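## Task

Slide or carry the orange bin, and no other bin, over the benches to the bench edge where the three arms (arm1, arm2, arm3) are mounted. Set the hook next to that bin, lying flat on the bench top, with its handle sticking out past that same edge. Every other bin must stay upright, whatever is inside any bin must still be inside it at the end, and the benches must not shift.

## Robot and tools

ROBOTS. Four identical i2rt Big YAM arms, arm1 to arm4. Each has six revolute joints, a two-finger gripper and a wrist camera. Feet (base_link) in the scene frame, metres: arm1 (-1.179, -0.595, 0.756), arm2 (-0.244, -0.606, 0.797), arm3 (0.694, -0.600, 0.795). These three sit along the low-y edge and face roughly +y; that is the target edge. arm4 is alone at (0.715, 1.784, 0.773) on the far side, facing roughly -y. With joint1 at 0 an arm unfolds along its foot's own +x. The hand reaches roughly 1.0 m from the joint1 axis. Room cameras room_a and room_b are fixed; each arm also carries armN_cam_wrist. Images are 896x504.

FRAME. One shared scene frame: metres, origin on the floor, +z up. Quaternions are written w, x, y, z. "hand" is the point between the finger pads, about 1 cm short of the tips; fingers point along the hand's +z and open along its y. hand_target is the hand pose the currently held joint targets would give. Printed hand positions get less accurate at long reach.

TOOL move. Optional keys arm1, arm2, arm3, arm4 and cameras. Each arm key holds that arm's own object; an arm not named keeps its previous command (and may still be pushing toward it). Inside an arm object:
- joints: dictionary of absolute targets by name. joint1_rad -2.879..2.879 (yaw about the foot, positive counter-clockwise from above), joint2_rad 0..3.141 (shoulder, 0 = upper arm back and level, positive raises then swings forward), joint3_rad 0..3.019 (elbow, 0 = folded), joint4_rad -1.692..1.57 (wrist pitch, positive tips fingers up), joint5_rad -1.57..1.57 (sideways swing, positive to the arm's right), joint6_rad -2.094..2.094 (roll, positive clockwise seen from behind). Radians. gripper_m 0..0.093 is the fingertip gap in metres.
- target: seven numbers [x, y, z, qw, qx, qy, qz], an absolute hand pose in the scene frame (metres plus unit quaternion). The hand moves in a straight line from its hand_target toward it. Alongside target, joints may carry gripper_m only.
- speed: top path speed in m/s, 0.002..0.5, default 0.25; allowed only with target. Rotation is capped at twice that value in rad/s.
All motions in one call begin together; all hand paths in the call finish together, paced by the slowest. A path lasts 0.5 to 10 s and is cut off at 10 s. Each control step the commanded pose is clamped to within 100 mm and 20 degrees of the measured one, so the hand lags, may overshoot speed near full stretch, and often lands a centimetre or more off. Paths ignore obstacles and other arms. Joints move at differing rates, so joint moves can sweep wide.
cameras: list of camera names or "all"; left out, null or ["all"] gives every camera, [] gives none. An unknown key or camera name makes the call invalid; an out-of-range value gets it refused, and a refusal cancels your later move, wait and finished_scene calls in the same reply.

TOOL wait: seconds 0..10, plus cameras as above. Commands nothing new; returns full state. move with no arm keys does the same without waiting.
TOOL zoom_image: camera (one name) and region [x0, y0, x1, y1] in pixels, top-left origin, at most 504x504; only for cameras present in the latest images.
TOOL read_manual: section "licences"; just text.
TOOL finished_scene: scene = the current scene's integer number. Irreversible; later calls in that reply act in the next scene, whose task the result states. The goal must hold with the robots let go.

RESULTS. Per arm: joint_positions (joints then gripper_m), Joint velocities in the same order ("within noise" when still), joint torques (arm joints only, N m, positive toward larger angle, with fixed offsets; numbers 3 and 4 flip sign past ±28), hand, hand_target, joint_status, hand_status, on_its_own. The "move" line lists each arm sent a motion with "done" or its worst status. Status words: off_target (stopped short, may keep pushing), time_out (could not finish; the arm then holds a nearby target and keeps pushing; send its reported position to relax), not_followed (a safety check withheld the targets; "joint command not followed" or "pose unreachable" in the text), limit_stop_at_motor_heat. Arms under "as last shown" were not commanded and their repeated lines are stale. The "pictures" line gives image order; frames can be slightly older than the state. Done tolerances: ±0.045, 0.14, 0.09, 0.055, 0.03, 0.035 rad, gripper ±0.003 m.

GRIPPER. Closed on nothing it reads 0.000-0.003. Gripping something hard it reads up to 0.005 narrower (or up to 0.002 wider) than the object. Commanding about 0.005 below the first-contact reading gives full force (roughly 50-64 N per pad); less gives a light hold. Open well above the reading to release.

AVOID. Knocking anything onto the floor or out of the work area, tipping bins or spilling contents, moving the benches, dropping or releasing objects while they move, slamming, and hard pushing. Arms never stop on contact, so a blocked arm keeps shoving and heats its motors; at 85 °C a MOTOR HOT line appears and at 100 °C the arm goes limp for 30-60 s or more. Do not let arms press on each other or close a gripper on another arm's fingers; the self/other-arm check can react late and ignores fingers, gripper housings and wrist cameras. Loose objects may occasionally be nudged by outside disturbances.

Each tool is called after "Request:" by a JSON object that holds its "name" and its "arguments".

## Session

Request:
{"name": "move", "arguments": {}}

Scene clock: 0.00 s.
Joint torques (N m): no reading
Motor temperatures (°C): arm1=[25 26 28 26 24 24 25] | arm2=[30 24 29 26 24 27 23] | arm3=[27 27 31 28 27 23 24] | arm4=[31 27 27 25 26 26 26]
Heat: arm1: hottest joint3_rad 28 °C; arm2: hottest joint1_rad 30 °C; arm3: hottest joint3_rad 31 °C; arm4: hottest joint1_rad 31 °C.
Joint velocities: within noise
arm1.joint_positions: joint1_rad=+0.468 joint2_rad=+0.415 joint3_rad=+1.466 joint4_rad=-1.385 joint5_rad=+0.260 joint6_rad=+0.432 gripper_m=+0.09396
arm1.joint_status: not commanded
arm1.hand: x=-1.1808 y=-0.4741 z=+1.3556 quat_wxyz=(-0.324, +0.491, -0.642, -0.492) (m; scene frame)
arm1.hand_target: x=-1.1798 y=-0.4773 z=+1.3660 quat_wxyz=(-0.327, +0.485, -0.638, -0.502) (m; scene frame)
arm1.hand_status: not commanded
arm2.joint_positions: joint1_rad=+0.070 joint2_rad=+0.430 joint3_rad=+1.508 joint4_rad=-1.569 joint5_rad=+0.003 joint6_rad=-0.148 gripper_m=+0.09396
arm2.joint_status: not commanded
arm2.hand: x=-0.2482 y=-0.5044 z=+1.3681 quat_wxyz=(-0.376, +0.669, -0.535, -0.353) (m; scene frame)
arm2.hand_target: x=-0.2479 y=-0.5077 z=+1.3747 quat_wxyz=(-0.382, +0.665, -0.532, -0.358) (m; scene frame)
arm2.hand_status: not commanded
arm3.joint_positions: joint1_rad=-0.414 joint2_rad=+0.301 joint3_rad=+1.645 joint4_rad=-1.221 joint5_rad=+0.271 joint6_rad=+0.193 gripper_m=+0.09396
arm3.joint_status: not commanded
arm3.hand: x=+0.7367 y=-0.6230 z=+1.5041 quat_wxyz=(-0.659, +0.174, -0.640, -0.355) (m; scene frame)
arm3.hand_target: x=+0.7360 y=-0.6243 z=+1.5098 quat_wxyz=(-0.662, +0.171, -0.636, -0.358) (m; scene frame)
arm3.hand_status: not commanded
arm4.joint_positions: joint1_rad=+0.243 joint2_rad=+0.379 joint3_rad=+1.524 joint4_rad=-1.387 joint5_rad=+0.067 joint6_rad=-0.370 gripper_m=+0.09396
arm4.joint_status: not commanded
arm4.hand: x=+0.7342 y=+1.6963 z=+1.3962 quat_wxyz=(-0.413, -0.345, -0.706, +0.460) (m; scene frame)
arm4.hand_target: x=+0.7328 y=+1.7003 z=+1.4030 quat_wxyz=(-0.418, -0.342, -0.701, +0.466) (m; scene frame)
arm4.hand_status: not commanded
pictures: arm1_cam_wrist, arm2_cam_wrist, arm3_cam_wrist, arm4_cam_wrist, room_a, room_b
camera_calibration:
arm1_cam_wrist: T_world_to_cam=[[0.946789, -0.029459, -0.320505, 1.54023], [-0.212975, -0.803955, -0.555246, 0.125715], [-0.241314, 0.59396, -0.767449, 1.16068], [0, 0, 0, 1]] pos_world=[-1.15141, -0.542953, 1.45421]
arm2_cam_wrist: T_world_to_cam=[[0.982099, 0.154489, 0.107767, 0.174876], [0.186322, -0.880753, -0.435384, 0.203336], [0.0276537, 0.447669, -0.893771, 1.58245], [0, 0, 0, 1]] pos_world=[-0.253392, -0.556342, 1.48403]
arm3_cam_wrist: T_world_to_cam=[[0.689116, -0.693857, -0.209, -0.627499], [-0.445899, -0.178665, -0.877071, 1.54773], [0.571221, 0.697596, -0.432511, 0.792511], [0, 0, 0, 1]] pos_world=[0.669854, -0.711722, 1.56909]
arm4_cam_wrist: T_world_to_cam=[[-0.8521, -0.366022, 0.374103, 0.726855], [-0.523358, 0.589556, -0.61524, 0.25328], [0.00463659, -0.720035, -0.693922, 2.31044], [0, 0, 0, 1]] pos_world=[0.741197, 1.78032, 1.48717]

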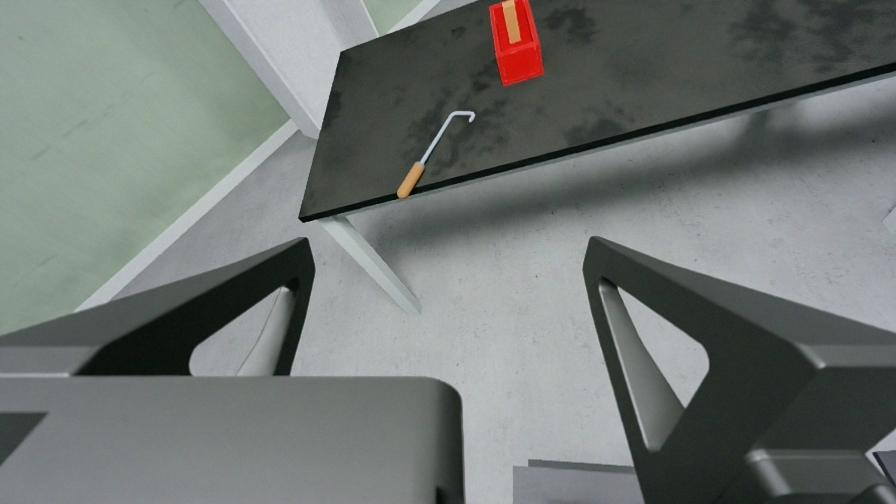

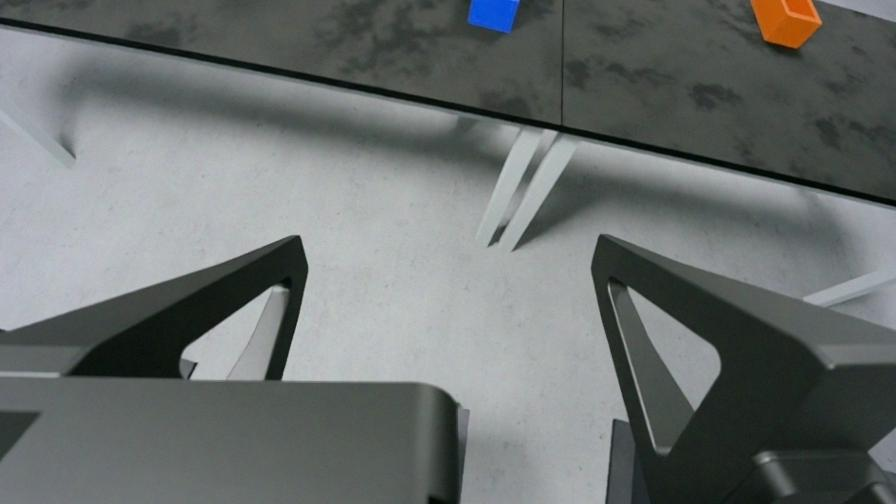

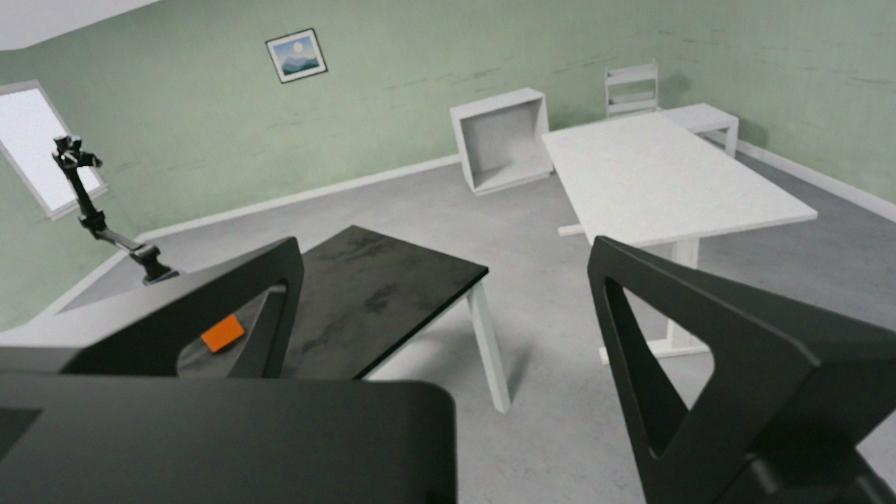

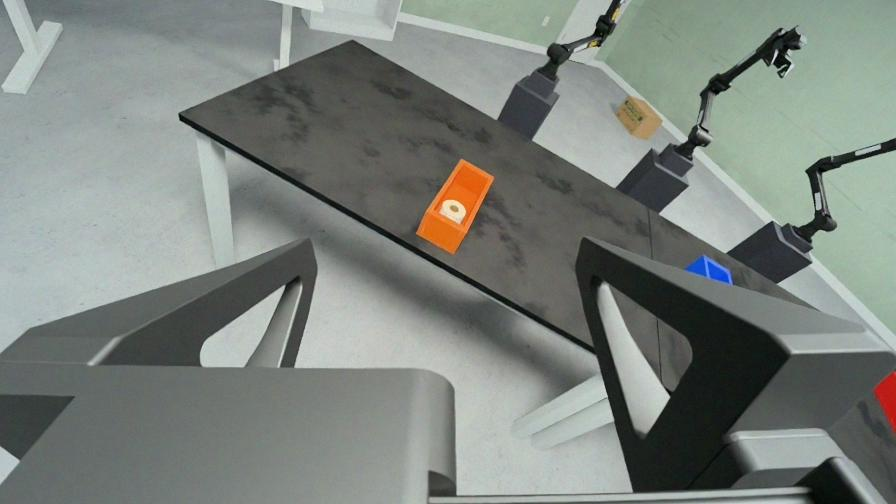

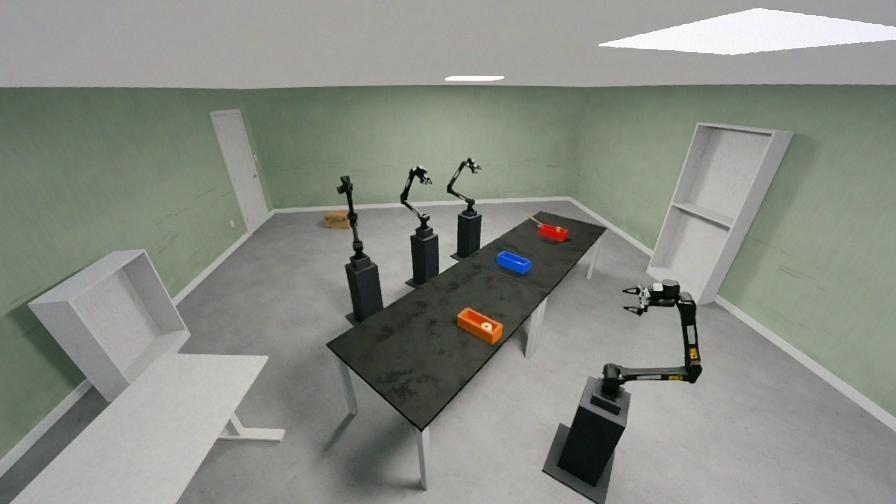

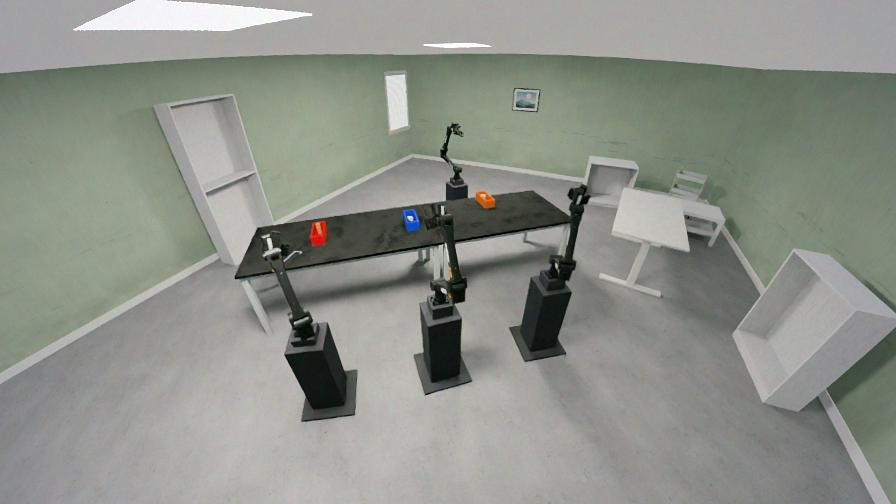

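Request:
{"name": "move", "arguments": {"arm1": {"target":[-1.45,0.03,0.98,0.328,-0.476,0.792,0.197],"speed":0.4}, "arm2": {"target":[-0.5,-0.1,1.0,0.271,-0.653,0.653,0.271],"speed":0.4}, "arm3": {"target":[0.72,-0.05,1.05,0.271,-0.653,0.653,0.271],"speed":0.4}, "arm4": {"target":[0.78,1.3,1.0,0.271,0.653,0.653,-0.271],"speed":0.4}}}

Scene clock: 71.70 s.
Joint torques (N m): arm1=[0.38 -19.72 15.23 -0.13 0.65 0.17] | arm2=[-0.97 -13.1 12.85 2.19 0.13 0.06] | arm3=[-0.97 -8.82 11.66 1.83 -0.09 -0.07] | arm4=[0.03 -10.64 13.09 2.18 0.21 0.08]
Motor temperatures (°C): arm1=[25 26 32 26 24 24 25] | arm2=[30 24 31 26 24 27 23] | arm3=[27 28 32 28 27 23 24] | arm4=[30 27 29 25 26 26 26]
Heat: arm1: hottest joint3_rad 32 °C; arm2: hottest joint3_rad 31 °C; arm3: hottest joint3_rad 32 °C; arm4: hottest joint1_rad 30 °C.
move: arm1 off_target; arm2 off_target; arm3 off_target; arm4 off_target
Joint velocities: within noise
arm1.joint_positions: joint1_rad=+0.691 joint2_rad=+1.886 joint3_rad=+1.665 joint4_rad=-0.947 joint5_rad=+0.646 joint6_rad=+0.883 gripper_m=+0.09396
arm1.joint_status: not commanded
arm1.hand: x=-1.4477 y=+0.0141 z=+0.9520 quat_wxyz=(-0.327, +0.494, -0.787, -0.173) (m; scene frame)
arm1.hand_target: x=-1.4491 y=+0.0284 z=+0.9801 quat_wxyz=(-0.328, +0.476, -0.792, -0.197) (m; scene frame)
arm1.hand_status: off_target (0.032 m and 3.5 deg from the pose sent, 0.684 m and 38.1 deg at the start)
arm2.joint_positions: joint1_rad=+0.589 joint2_rad=+1.472 joint3_rad=+1.074 joint4_rad=-0.536 joint5_rad=+0.411 joint6_rad=+0.426 gripper_m=+0.09396
arm2.joint_status: not commanded
arm2.hand: x=-0.4920 y=-0.1198 z=+0.9803 quat_wxyz=(-0.268, +0.670, -0.647, -0.246) (m; scene frame)
arm2.hand_target: x=-0.4991 y=-0.1013 z=+1.0005 quat_wxyz=(-0.271, +0.653, -0.653, -0.271) (m; scene frame)
arm2.hand_status: off_target (0.029 m and 3.5 deg from the pose sent, 0.602 m and 20.5 deg at the start)
arm3.joint_positions: joint1_rad=+0.073 joint2_rad=+1.340 joint3_rad=+1.051 joint4_rad=-0.573 joint5_rad=-0.037 joint6_rad=-0.030 gripper_m=+0.09397
arm3.joint_status: not commanded
arm3.hand: x=+0.7158 y=-0.0735 z=+1.0166 quat_wxyz=(-0.245, +0.660, -0.665, -0.250) (m; scene frame)
arm3.hand_target: x=+0.7199 y=-0.0527 z=+1.0503 quat_wxyz=(-0.271, +0.653, -0.653, -0.271) (m; scene frame)
arm3.hand_status: off_target (0.041 m and 4.2 deg from the pose sent, 0.731 m and 72.5 deg at the start; pose on its path clipped on 10 of 91 steps)
arm4.joint_positions: joint1_rad=+0.090 joint2_rad=+1.202 joint3_rad=+0.869 joint4_rad=-0.521 joint5_rad=+0.125 joint6_rad=+0.117 gripper_m=+0.09396
arm4.joint_status: not commanded
arm4.hand: x=+0.7835 y=+1.3192 z=+0.9733 quat_wxyz=(-0.249, -0.651, -0.670, +0.254) (m; scene frame)
arm4.hand_target: x=+0.7797 y=+1.3017 z=+1.0003 quat_wxyz=(-0.271, -0.653, -0.653, +0.271) (m; scene frame)
arm4.hand_status: off_target (0.033 m and 3.7 deg from the pose sent, 0.562 m and 45.3 deg at the start)
pictures: arm1_cam_wrist, arm2_cam_wrist, arm3_cam_wrist, arm4_cam_wrist, room_a, room_b
camera_calibration:
arm1_cam_wrist: T_world_to_cam=[[0.89168, -0.450744, 0.0416783, 1.25933], [-0.441621, -0.886442, -0.138537, -0.48934], [0.09939, 0.105124, -0.98948, 1.20801], [0, 0, 0, 1]] pos_world=[-1.45908, 0.00687161, 1.07502]
arm2_cam_wrist: T_world_to_cam=[[0.999585, 0.0206276, 0.0201186, 0.475255], [0.0228995, -0.992492, -0.120149, 0.0157645], [0.0174891, 0.12056, -0.992552, 1.12308], [0, 0, 0, 1]] pos_world=[-0.49506, -0.129556, 1.10705]
arm3_cam_wrist: T_world_to_cam=[[0.999961, 0.00708789, 0.00533429, -0.72249], [0.00773423, -0.991093, -0.132946, 0.0680029], [0.00434447, 0.132982, -0.991109, 1.14247], [0, 0, 0, 1]] pos_world=[0.716972, -0.0794101, 1.14521]
arm4_cam_wrist: T_world_to_cam=[[-0.998563, -0.0532546, 0.00592891, 0.84946], [-0.0535419, 0.987298, -0.149588, -1.10473], [0.00211264, -0.14969, -0.988731, 1.28169], [0, 0, 0, 1]] pos_world=[0.786382, 1.32779, 1.09695]

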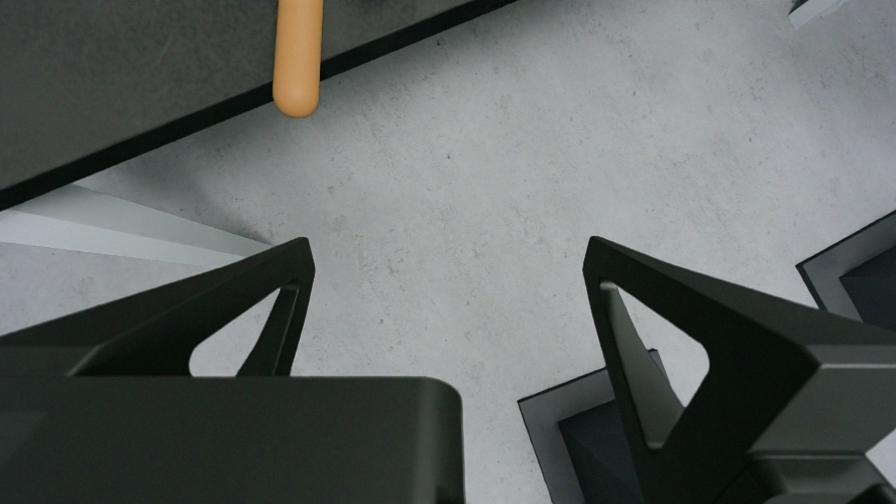

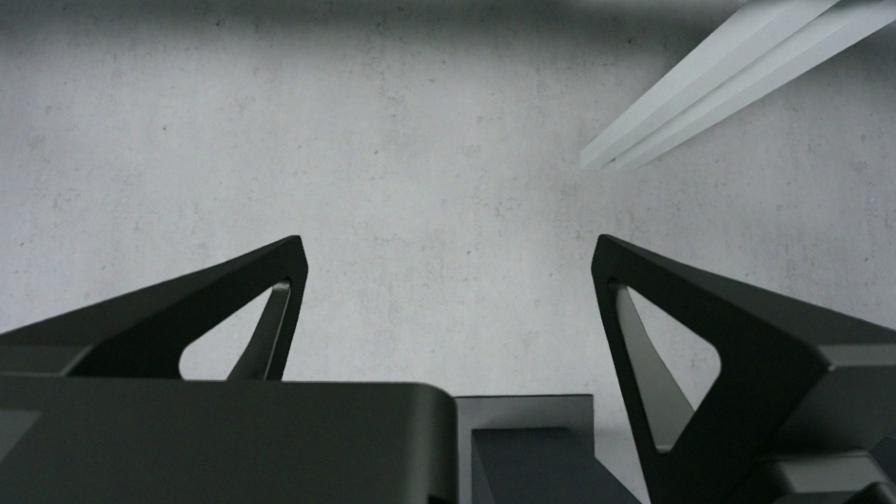

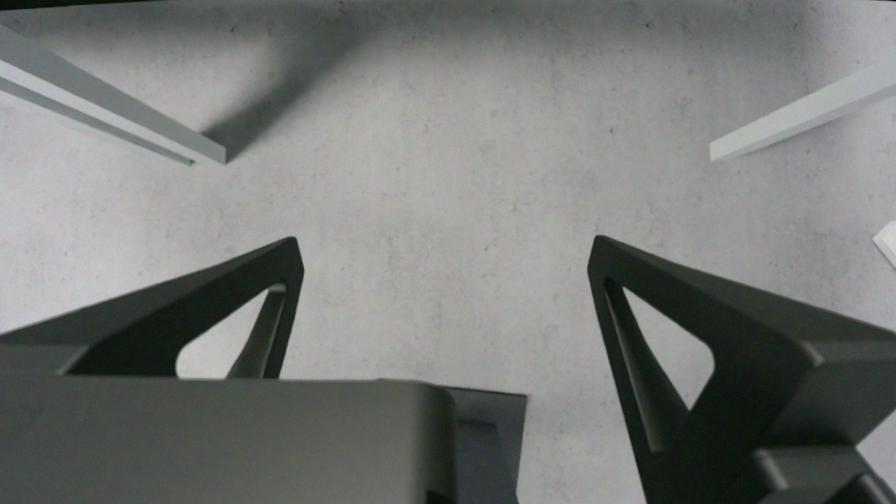

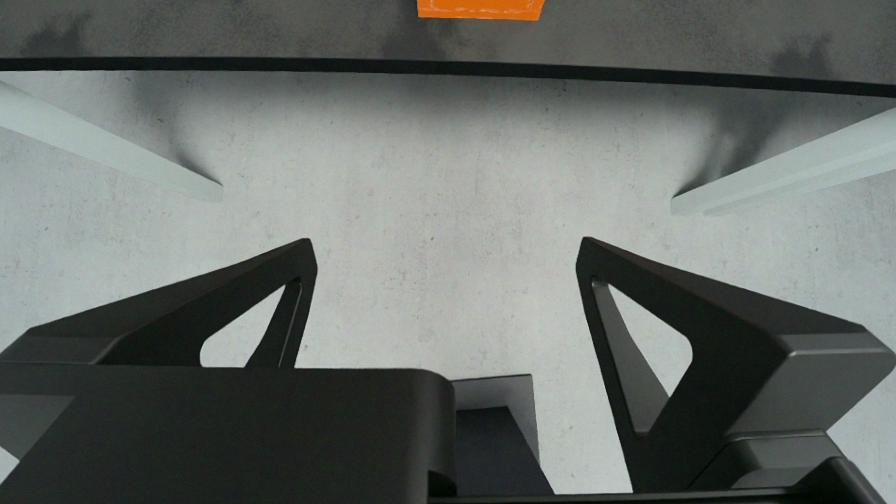

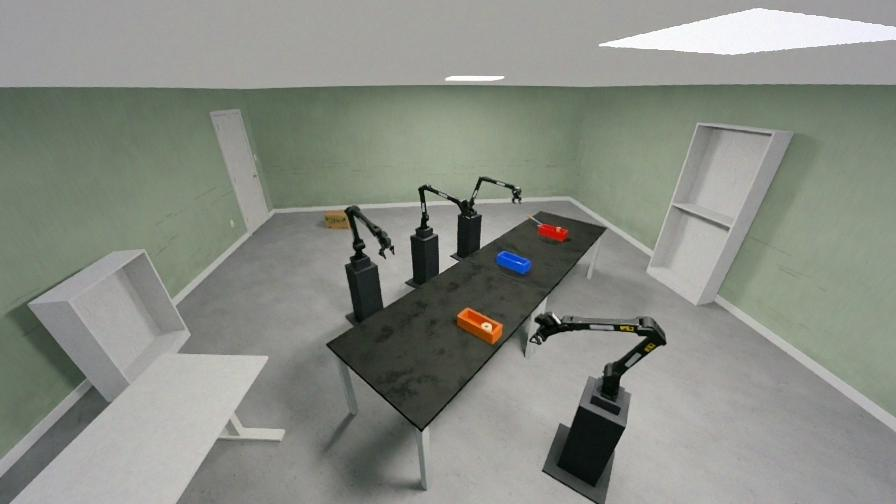

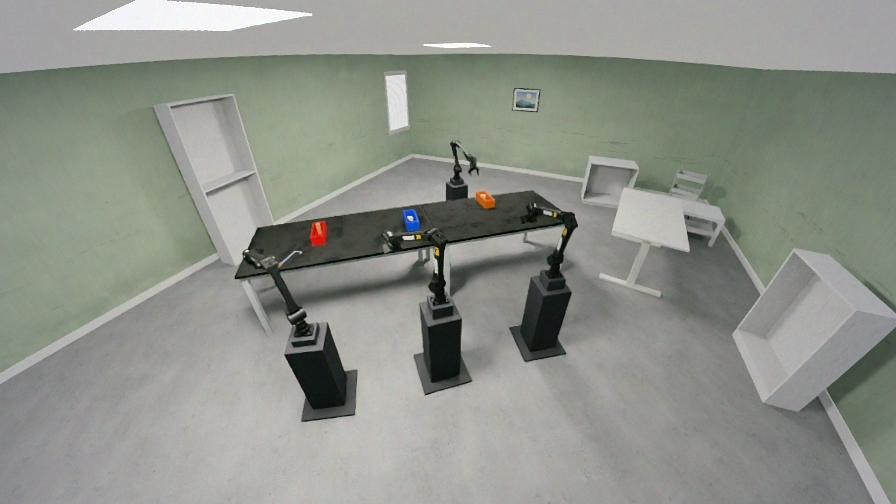

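Request:
{"name": "move", "arguments": {"arm1": {"target":[-1.503,0.184,0.862,0.378,-0.474,0.759,0.236],"speed":0.25}, "arm4": {"target":[0.765,1.115,0.83,0.3536,0.612,0.612,-0.3536],"speed":0.25}}}

Scene clock: 93.60 s.
Joint torques (N m): arm1=[0.32 -24.53 15.61 0.14 0.63 -0.02] | arm2=[-1.03 -13.04 12.83 2.17 0.13 0.04] | arm3=[-0.62 -8.94 11.71 1.81 -0.07 -0.06] | arm4=[0.15 -19.02 9.96 2.48 -0.01 -0.09]
Motor temperatures (°C): arm1=[25 27 33 26 24 24 25] | arm2=[30 25 32 26 24 27 23] | arm3=[27 28 34 28 27 23 24] | arm4=[30 28 33 25 26 26 26]
Heat: arm1: hottest joint3_rad 33 °C; arm2: hottest joint3_rad 32 °C; arm3: hottest joint3_rad 34 °C; arm4: hottest joint3_rad 33 °C.
move: arm1 off_target; arm4 off_target
Joint velocities: within noise
arm1.joint_positions: joint1_rad=+0.659 joint2_rad=+2.365 joint3_rad=+2.108 joint4_rad=-0.730 joint5_rad=+0.714 joint6_rad=+0.751 gripper_m=+0.09396
arm1.joint_status: not commanded
arm1.hand: x=-1.5022 y=+0.1675 z=+0.8421 quat_wxyz=(-0.374, +0.484, -0.760, -0.222) (m; scene frame)
arm1.hand_target: x=-1.5021 y=+0.1824 z=+0.8624 quat_wxyz=(-0.378, +0.474, -0.759, -0.237) (m; scene frame)
arm1.hand_status: off_target (0.026 m and 2.0 deg from the pose sent, 0.200 m and 10.1 deg at the start)
arm2, arm3: as last shown
arm2.hand: x=-0.4920 y=-0.1198 z=+0.9803 quat_wxyz=(-0.268, +0.669, -0.647, -0.246) (m; scene frame)
arm2.hand_target: x=-0.4992 y=-0.1013 z=+1.0005 quat_wxyz=(-0.271, +0.653, -0.653, -0.271) (m; scene frame)
arm3.joint_positions: joint1_rad=+0.073 joint2_rad=+1.340 joint3_rad=+1.051 joint4_rad=-0.573 joint5_rad=-0.037 joint6_rad=-0.031 gripper_m=+0.09397
arm3.hand_target: x=+0.7200 y=-0.0527 z=+1.0503 quat_wxyz=(-0.271, +0.653, -0.653, -0.271) (m; scene frame)
arm4.joint_positions: joint1_rad=+0.006 joint2_rad=+1.879 joint3_rad=+1.003 joint4_rad=+0.313 joint5_rad=+0.086 joint6_rad=+0.057 gripper_m=+0.09396
arm4.joint_status: not commanded
arm4.hand: x=+0.7709 y=+1.1331 z=+0.8214 quat_wxyz=(-0.345, -0.617, -0.619, +0.341) (m; scene frame)
arm4.hand_target: x=+0.7647 y=+1.1161 z=+0.8303 quat_wxyz=(-0.354, -0.612, -0.612, +0.354) (m; scene frame)
arm4.hand_status: off_target (0.021 m and 2.0 deg from the pose sent, 0.250 m and 18.4 deg at the start)
pictures: arm1_cam_wrist, arm2_cam_wrist, arm3_cam_wrist, arm4_cam_wrist, room_a, room_b
camera_calibration:
arm1_cam_wrist: T_world_to_cam=[[0.902148, -0.431123, 0.0161946, 1.41554], [-0.409986, -0.868396, -0.278926, -0.229866], [0.134315, 0.244993, -0.960176, 1.09296], [0, 0, 0, 1]] pos_world=[-1.51807, 0.142889, 0.962398]
arm2_cam_wrist: T_world_to_cam=[[0.999597, 0.0203647, 0.0197864, 0.475493], [0.0225987, -0.992496, -0.120167, 0.0156316], [0.0171907, 0.120566, -0.992557, 1.12293], [0, 0, 0, 1]] pos_world=[-0.494959, -0.129556, 1.10704]
arm3_cam_wrist: T_world_to_cam=[[0.999957, 0.00736775, 0.00556154, -0.722724], [0.00804183, -0.991091, -0.132946, 0.0677822], [0.00453248, 0.132985, -0.991108, 1.14233], [0, 0, 0, 1]] pos_world=[0.716971, -0.0794101, 1.14521]
arm4_cam_wrist: T_world_to_cam=[[-0.999282, -0.0376852, -0.00390038, 0.818912], [-0.0325121, 0.905827, -0.422398, -0.644298], [0.0194512, -0.421968, -0.906402, 1.33125], [0, 0, 0, 1]] pos_world=[0.771482, 1.17623, 0.937696]

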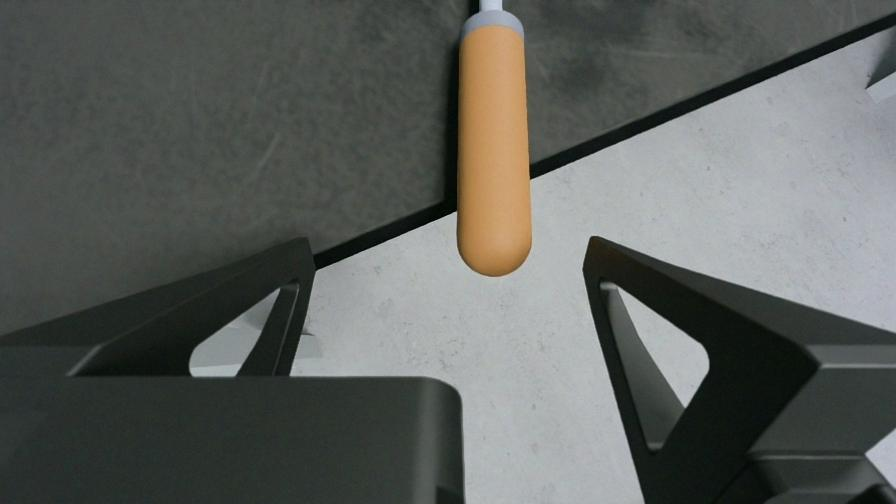

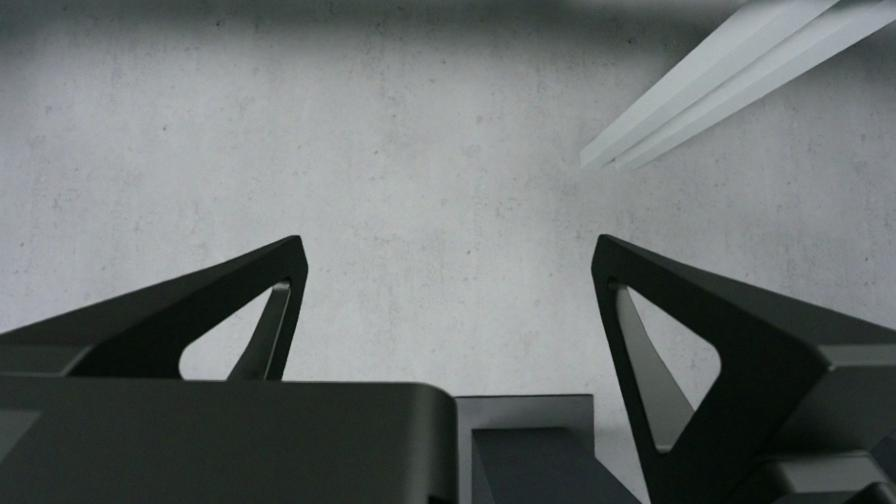

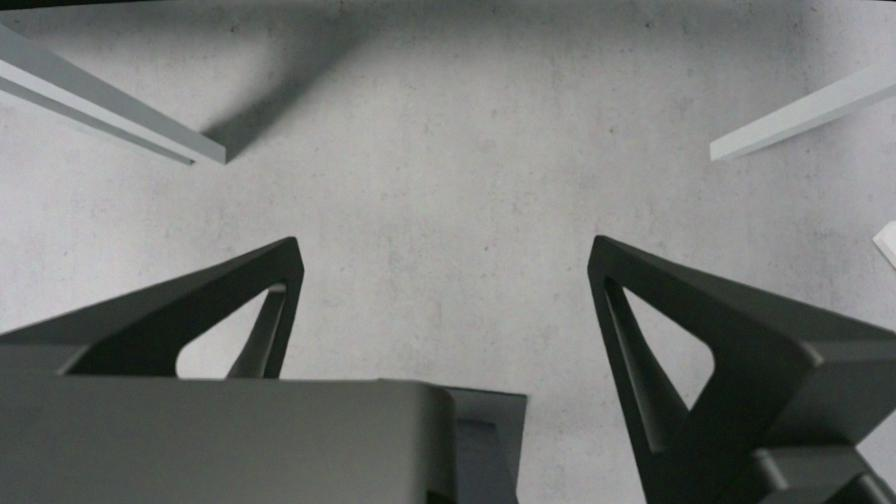

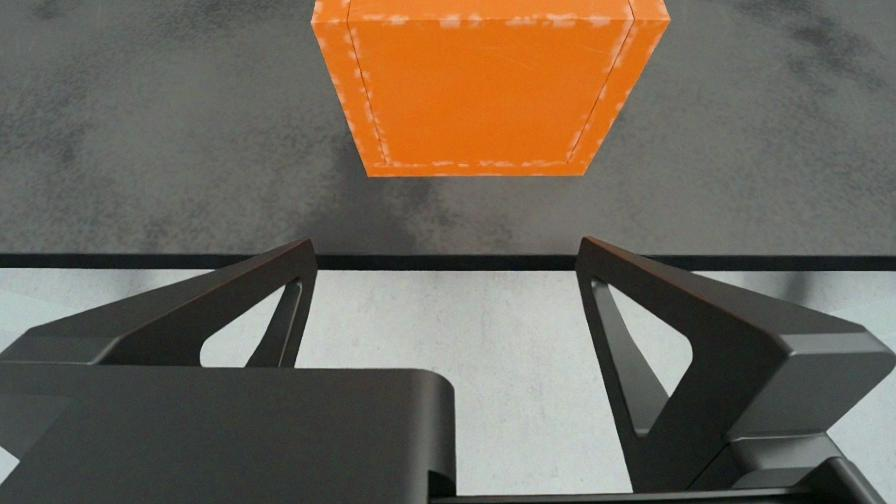

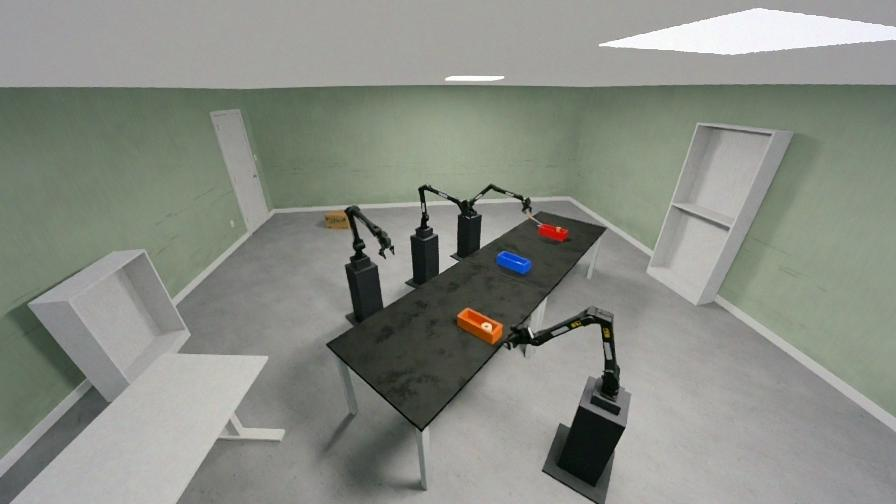

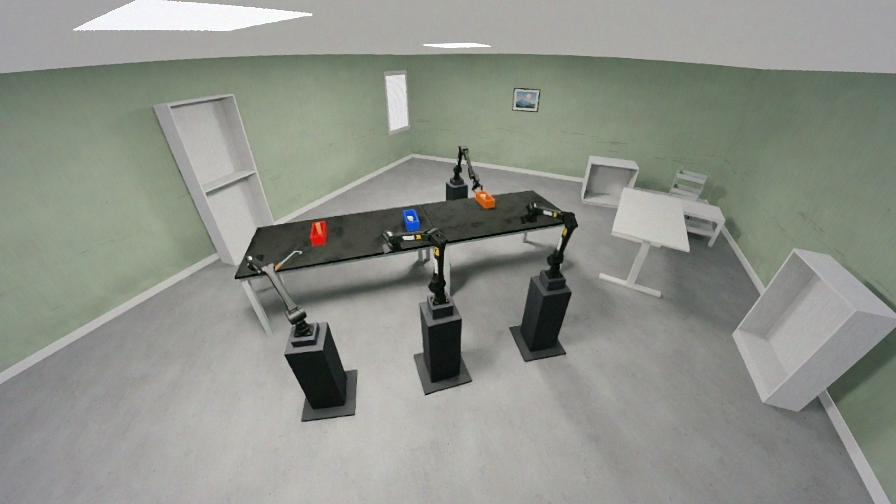

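Request:
{"name": "move", "arguments": {"arm1": {"target":[-1.451,0.234,0.795,0.378,-0.474,0.759,0.236],"speed":0.12}, "arm4": {"target":[0.758,1.115,0.797,0.3536,0.612,0.612,-0.3536],"speed":0.12}, "cameras": ["arm1_cam_wrist","arm4_cam_wrist"]}}

Scene clock: 105.80 s.
Joint torques (N m): arm1=[0.21 -23 14.17 0.99 0.25 -0.1] | arm2=[-1.03 -12.98 12.83 2.15 0.13 0.04] | arm3=[-0.73 -8.88 11.69 1.8 -0.08 -0.05] | arm4=[0.09 -19.14 8.84 2.54 -0.02 -0.09]
Motor temperatures (°C): arm1=[25 29 35 26 24 24 25] | arm2=[30 25 33 26 24 27 23] | arm3=[27 28 35 28 27 23 24] | arm4=[30 28 34 25 26 26 26]
Heat: arm1: hottest joint3_rad 35 °C; arm2: hottest joint3_rad 33 °C; arm3: hottest joint3_rad 35 °C; arm4: hottest joint3_rad 34 °C.
move: arm1 off_target; arm4 off_target
Joint velocities: within noise
arm1.joint_positions: joint1_rad=+0.573 joint2_rad=+2.462 joint3_rad=+2.172 joint4_rad=-0.610 joint5_rad=+0.669 joint6_rad=+0.667 gripper_m=+0.09396
arm1.joint_status: not commanded
arm1.hand: x=-1.4550 y=+0.2205 z=+0.8057 quat_wxyz=(-0.377, +0.473, -0.761, -0.236) (m; scene frame)
arm1.hand_target: x=-1.4503 y=+0.2327 z=+0.7951 quat_wxyz=(-0.378, +0.474, -0.759, -0.237) (m; scene frame)
arm1.hand_status: off_target (0.018 m and 0.2 deg from the pose sent, 0.096 m and 2.0 deg at the start)
arm2, arm3: as last shown
arm4.joint_positions: joint1_rad=-0.006 joint2_rad=+1.946 joint3_rad=+1.003 joint4_rad=+0.393 joint5_rad=+0.075 joint6_rad=+0.050 gripper_m=+0.09396
arm4.joint_status: not commanded
arm4.hand: x=+0.7654 y=+1.1287 z=+0.7955 quat_wxyz=(-0.350, -0.615, -0.618, +0.344) (m; scene frame)
arm4.hand_target: x=+0.7580 y=+1.1158 z=+0.7970 quat_wxyz=(-0.354, -0.612, -0.612, +0.354) (m; scene frame)
arm4.hand_status: off_target (0.016 m and 1.4 deg from the pose sent, 0.033 m and 2.0 deg at the start)
pictures: arm1_cam_wrist, arm4_cam_wrist
camera_calibration:
arm1_cam_wrist: T_world_to_cam=[[0.898922, -0.437983, -0.0105286, 1.41473], [-0.420749, -0.856355, -0.299376, -0.176469], [0.122105, 0.273546, -0.954077, 1.00972], [0, 0, 0, 1]] pos_world=[-1.46928, 0.192305, 0.925414]
arm4_cam_wrist: T_world_to_cam=[[-0.999218, -0.0392, -0.00510235, 0.815719], [-0.0331219, 0.900677, -0.433224, -0.63646], [0.021578, -0.432717, -0.901272, 1.31244], [0, 0, 0, 1]] pos_world=[0.765681, 1.17313, 0.911294]

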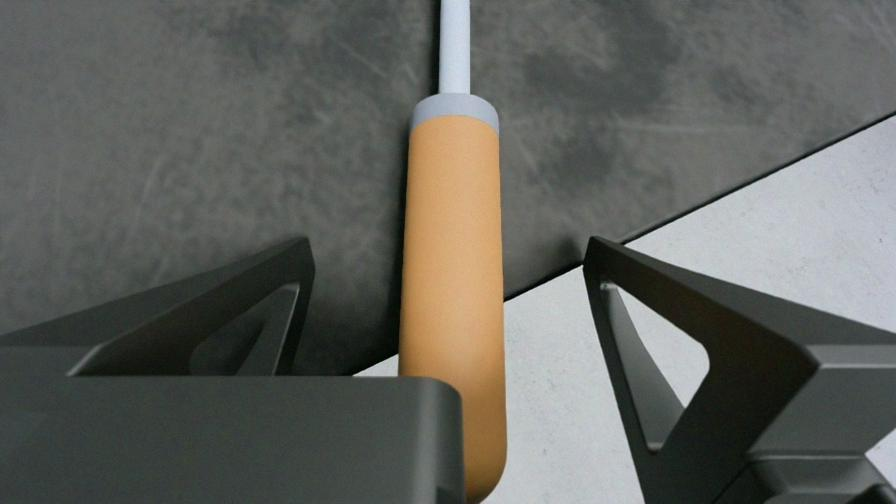

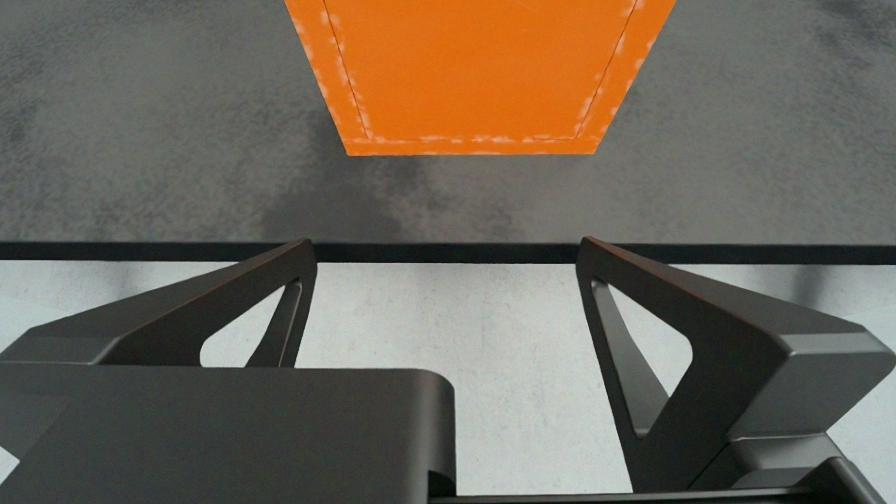

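Request:
{"name": "move", "arguments": {"arm1": {"target":[-1.448,0.240,0.768,0.378,-0.474,0.759,0.236],"speed":0.1}, "arm4": {"target":[0.76,0.96,0.795,0.3536,0.612,0.612,-0.3536],"speed":0.1}, "cameras": ["arm1_cam_wrist","arm4_cam_wrist"]}}

Scene clock: 114.20 s.
Joint torques (N m): arm1=[-0.09 -21.71 13.14 1.09 0.1 -0.09] | arm2=[-0.91 -13.04 12.83 2.14 0.13 0.05] | arm3=[-0.62 -8.94 11.67 1.8 -0.09 -0.05] | arm4=[0.09 -25.29 11.77 1.76 -0.07 -0.1]
Motor temperatures (°C): arm1=[25 29 36 26 24 24 25] | arm2=[30 25 34 26 24 27 23] | arm3=[27 28 36 28 27 23 24] | arm4=[30 28 34 25 26 26 26]
Heat: arm1: hottest joint3_rad 36 °C; arm2: hottest joint3_rad 34 °C; arm3: hottest joint3_rad 36 °C; arm4: hottest joint3_rad 34 °C.
move: arm1 off_target; arm4 off_target
Joint velocities: within noise
arm1.joint_positions: joint1_rad=+0.570 joint2_rad=+2.479 joint3_rad=+2.185 joint4_rad=-0.571 joint5_rad=+0.669 joint6_rad=+0.661 gripper_m=+0.09396
arm1.joint_status: not commanded
arm1.hand: x=-1.4562 y=+0.2290 z=+0.8029 quat_wxyz=(-0.379, +0.467, -0.759, -0.250) (m; scene frame)
arm1.hand_target: x=-1.4469 y=+0.2369 z=+0.7686 quat_wxyz=(-0.378, +0.474, -0.759, -0.237) (m; scene frame)
arm1.hand_status: off_target (0.037 m and 1.8 deg from the pose sent, 0.043 m and 0.2 deg at the start)
arm2, arm3: as last shown
arm4.joint_positions: joint1_rad=-0.023 joint2_rad=+2.222 joint3_rad=+1.532 joint4_rad=+0.153 joint5_rad=+0.061 joint6_rad=+0.043 gripper_m=+0.09396
arm4.joint_status: not commanded
arm4.hand: x=+0.7686 y=+0.9751 z=+0.7966 quat_wxyz=(-0.353, -0.614, -0.615, +0.348) (m; scene frame)
arm4.hand_target: x=+0.7597 y=+0.9612 z=+0.7952 quat_wxyz=(-0.354, -0.612, -0.612, +0.354) (m; scene frame)
arm4.hand_status: off_target (0.017 m and 0.8 deg from the pose sent, 0.169 m and 1.3 deg at the start)
pictures: arm1_cam_wrist, arm4_cam_wrist
camera_calibration:
arm1_cam_wrist: T_world_to_cam=[[0.899392, -0.435917, -0.0327259, 1.4375], [-0.422653, -0.848023, -0.319722, -0.158985], [0.11162, 0.301387, -0.946946, 0.977472], [0, 0, 0, 1]] pos_world=[-1.46918, 0.197212, 0.921826]
arm4_cam_wrist: T_world_to_cam=[[-0.999278, -0.0374901, -0.0060875, 0.812153], [-0.0308996, 0.895655, -0.443674, -0.486064], [0.0220857, -0.443166, -0.896167, 1.25267], [0, 0, 0, 1]] pos_world=[0.768881, 1.02093, 0.911892]

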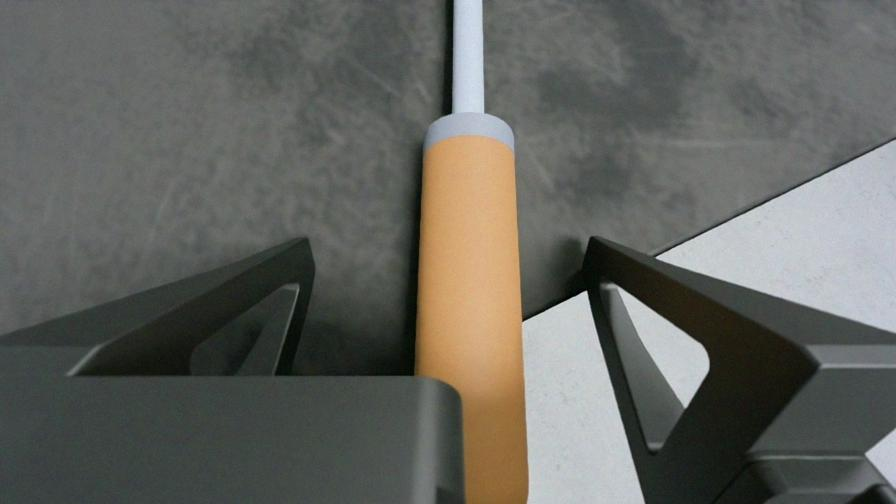

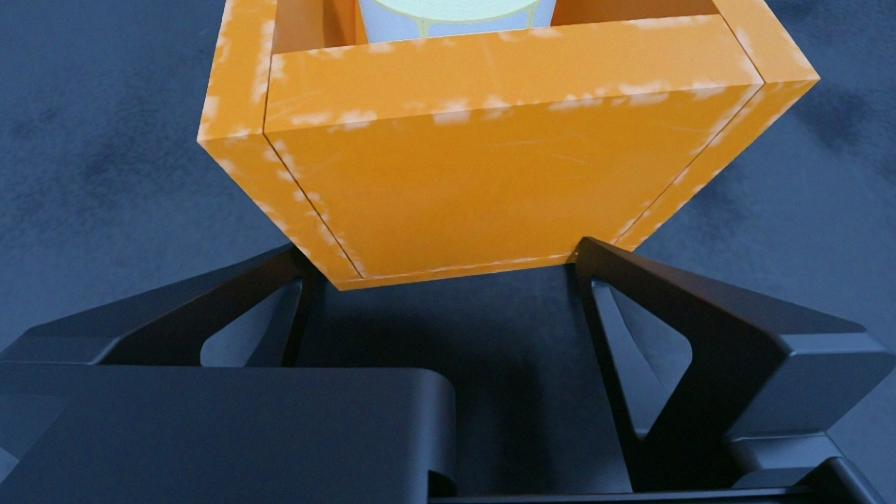

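Request:
{"name": "move", "arguments": {"arm1": {"joints":{"gripper_m":0.02}}, "arm4": {"target":[0.752,1.0,0.797,0.3536,0.612,0.612,-0.3536],"joints":{"gripper_m":0.06},"speed":0.1}, "cameras": ["arm1_cam_wrist","arm4_cam_wrist"]}}

Scene clock: 127.83 s.
Joint torques (N m): arm1=[0.03 -21.95 12.82 0.85 0.13 -0.04] | arm2=[-0.97 -13.04 12.83 2.17 0.13 0.04] | arm3=[-0.73 -9.05 11.69 1.77 -0.09 -0.05] | arm4=[0.03 -28.92 7.39 2.35 -0.02 -0.08]
Motor temperatures (°C): arm1=[25 29 36 26 24 24 25] | arm2=[30 25 34 26 24 27 23] | arm3=[27 28 36 28 27 23 24] | arm4=[30 31 33 25 26 26 26]
Heat: arm1: hottest joint3_rad 36 °C; arm2: hottest joint3_rad 34 °C; arm3: hottest joint3_rad 36 °C; arm4: hottest joint3_rad 33 °C.
move: arm1 off_target; arm4 off_target
Joint velocities: within noise
arm1.joint_positions: joint1_rad=+0.569 joint2_rad=+2.482 joint3_rad=+2.189 joint4_rad=-0.565 joint5_rad=+0.668 joint6_rad=+0.655 gripper_m=+0.02968
arm1.joint_status: gripper_m off_target (ended at +0.02971, target +0.02000)
arm1.hand: x=-1.4564 y=+0.2307 z=+0.8032 quat_wxyz=(-0.380, +0.468, -0.757, -0.252) (m; scene frame)
arm1.hand_target: x=-1.4468 y=+0.2369 z=+0.7686 quat_wxyz=(-0.378, +0.474, -0.759, -0.237) (m; scene frame)
arm1.hand_status: not commanded
arm2, arm3: as last shown
arm4.joint_positions: joint1_rad=-0.030 joint2_rad=+2.192 joint3_rad=+1.430 joint4_rad=+0.207 joint5_rad=+0.054 joint6_rad=+0.036 gripper_m=+0.06012
arm4.joint_status: all done
arm4.hand: x=+0.7623 y=+1.0029 z=+0.7813 quat_wxyz=(-0.348, -0.615, -0.619, +0.343) (m; scene frame)
arm4.hand_target: x=+0.7519 y=+1.0000 z=+0.7968 quat_wxyz=(-0.354, -0.612, -0.612, +0.354) (m; scene frame)
arm4.hand_status: off_target (0.019 m and 1.7 deg from the pose sent, 0.030 m and 0.8 deg at the start)
pictures: arm1_cam_wrist, arm4_cam_wrist
camera_calibration:
arm1_cam_wrist: T_world_to_cam=[[0.90078, -0.432944, -0.0339836, 1.44082], [-0.419853, -0.848193, -0.322943, -0.150871], [0.110992, 0.305169, -0.945808, 0.9746], [0, 0, 0, 1]] pos_world=[-1.46938, 0.19841, 0.922026]
arm4_cam_wrist: T_world_to_cam=[[-0.999175, -0.0404264, -0.00389847, 0.807965], [-0.0348535, 0.902776, -0.428696, -0.533716], [0.0208501, -0.428206, -0.903441, 1.24297], [0, 0, 0, 1]] pos_world=[0.762781, 1.04674, 0.897294]

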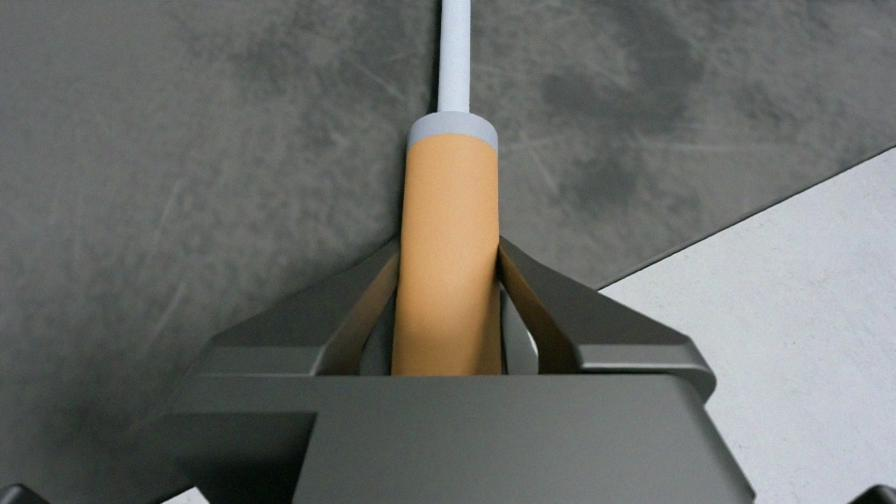

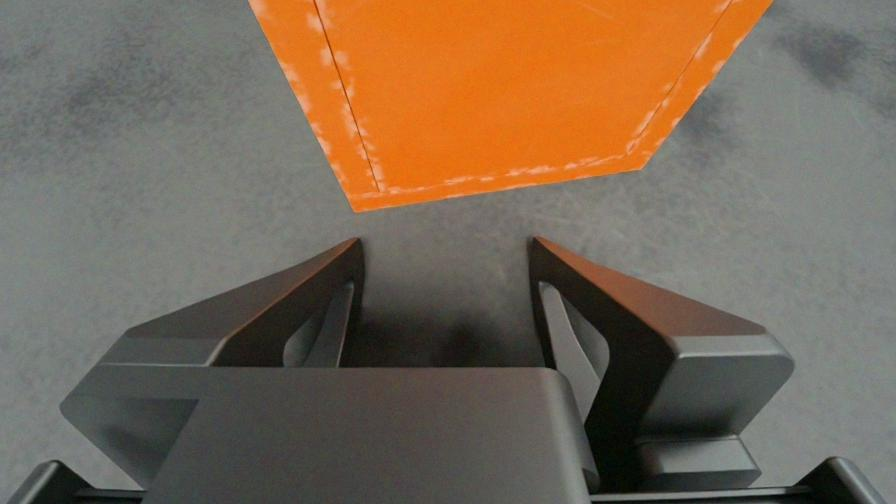

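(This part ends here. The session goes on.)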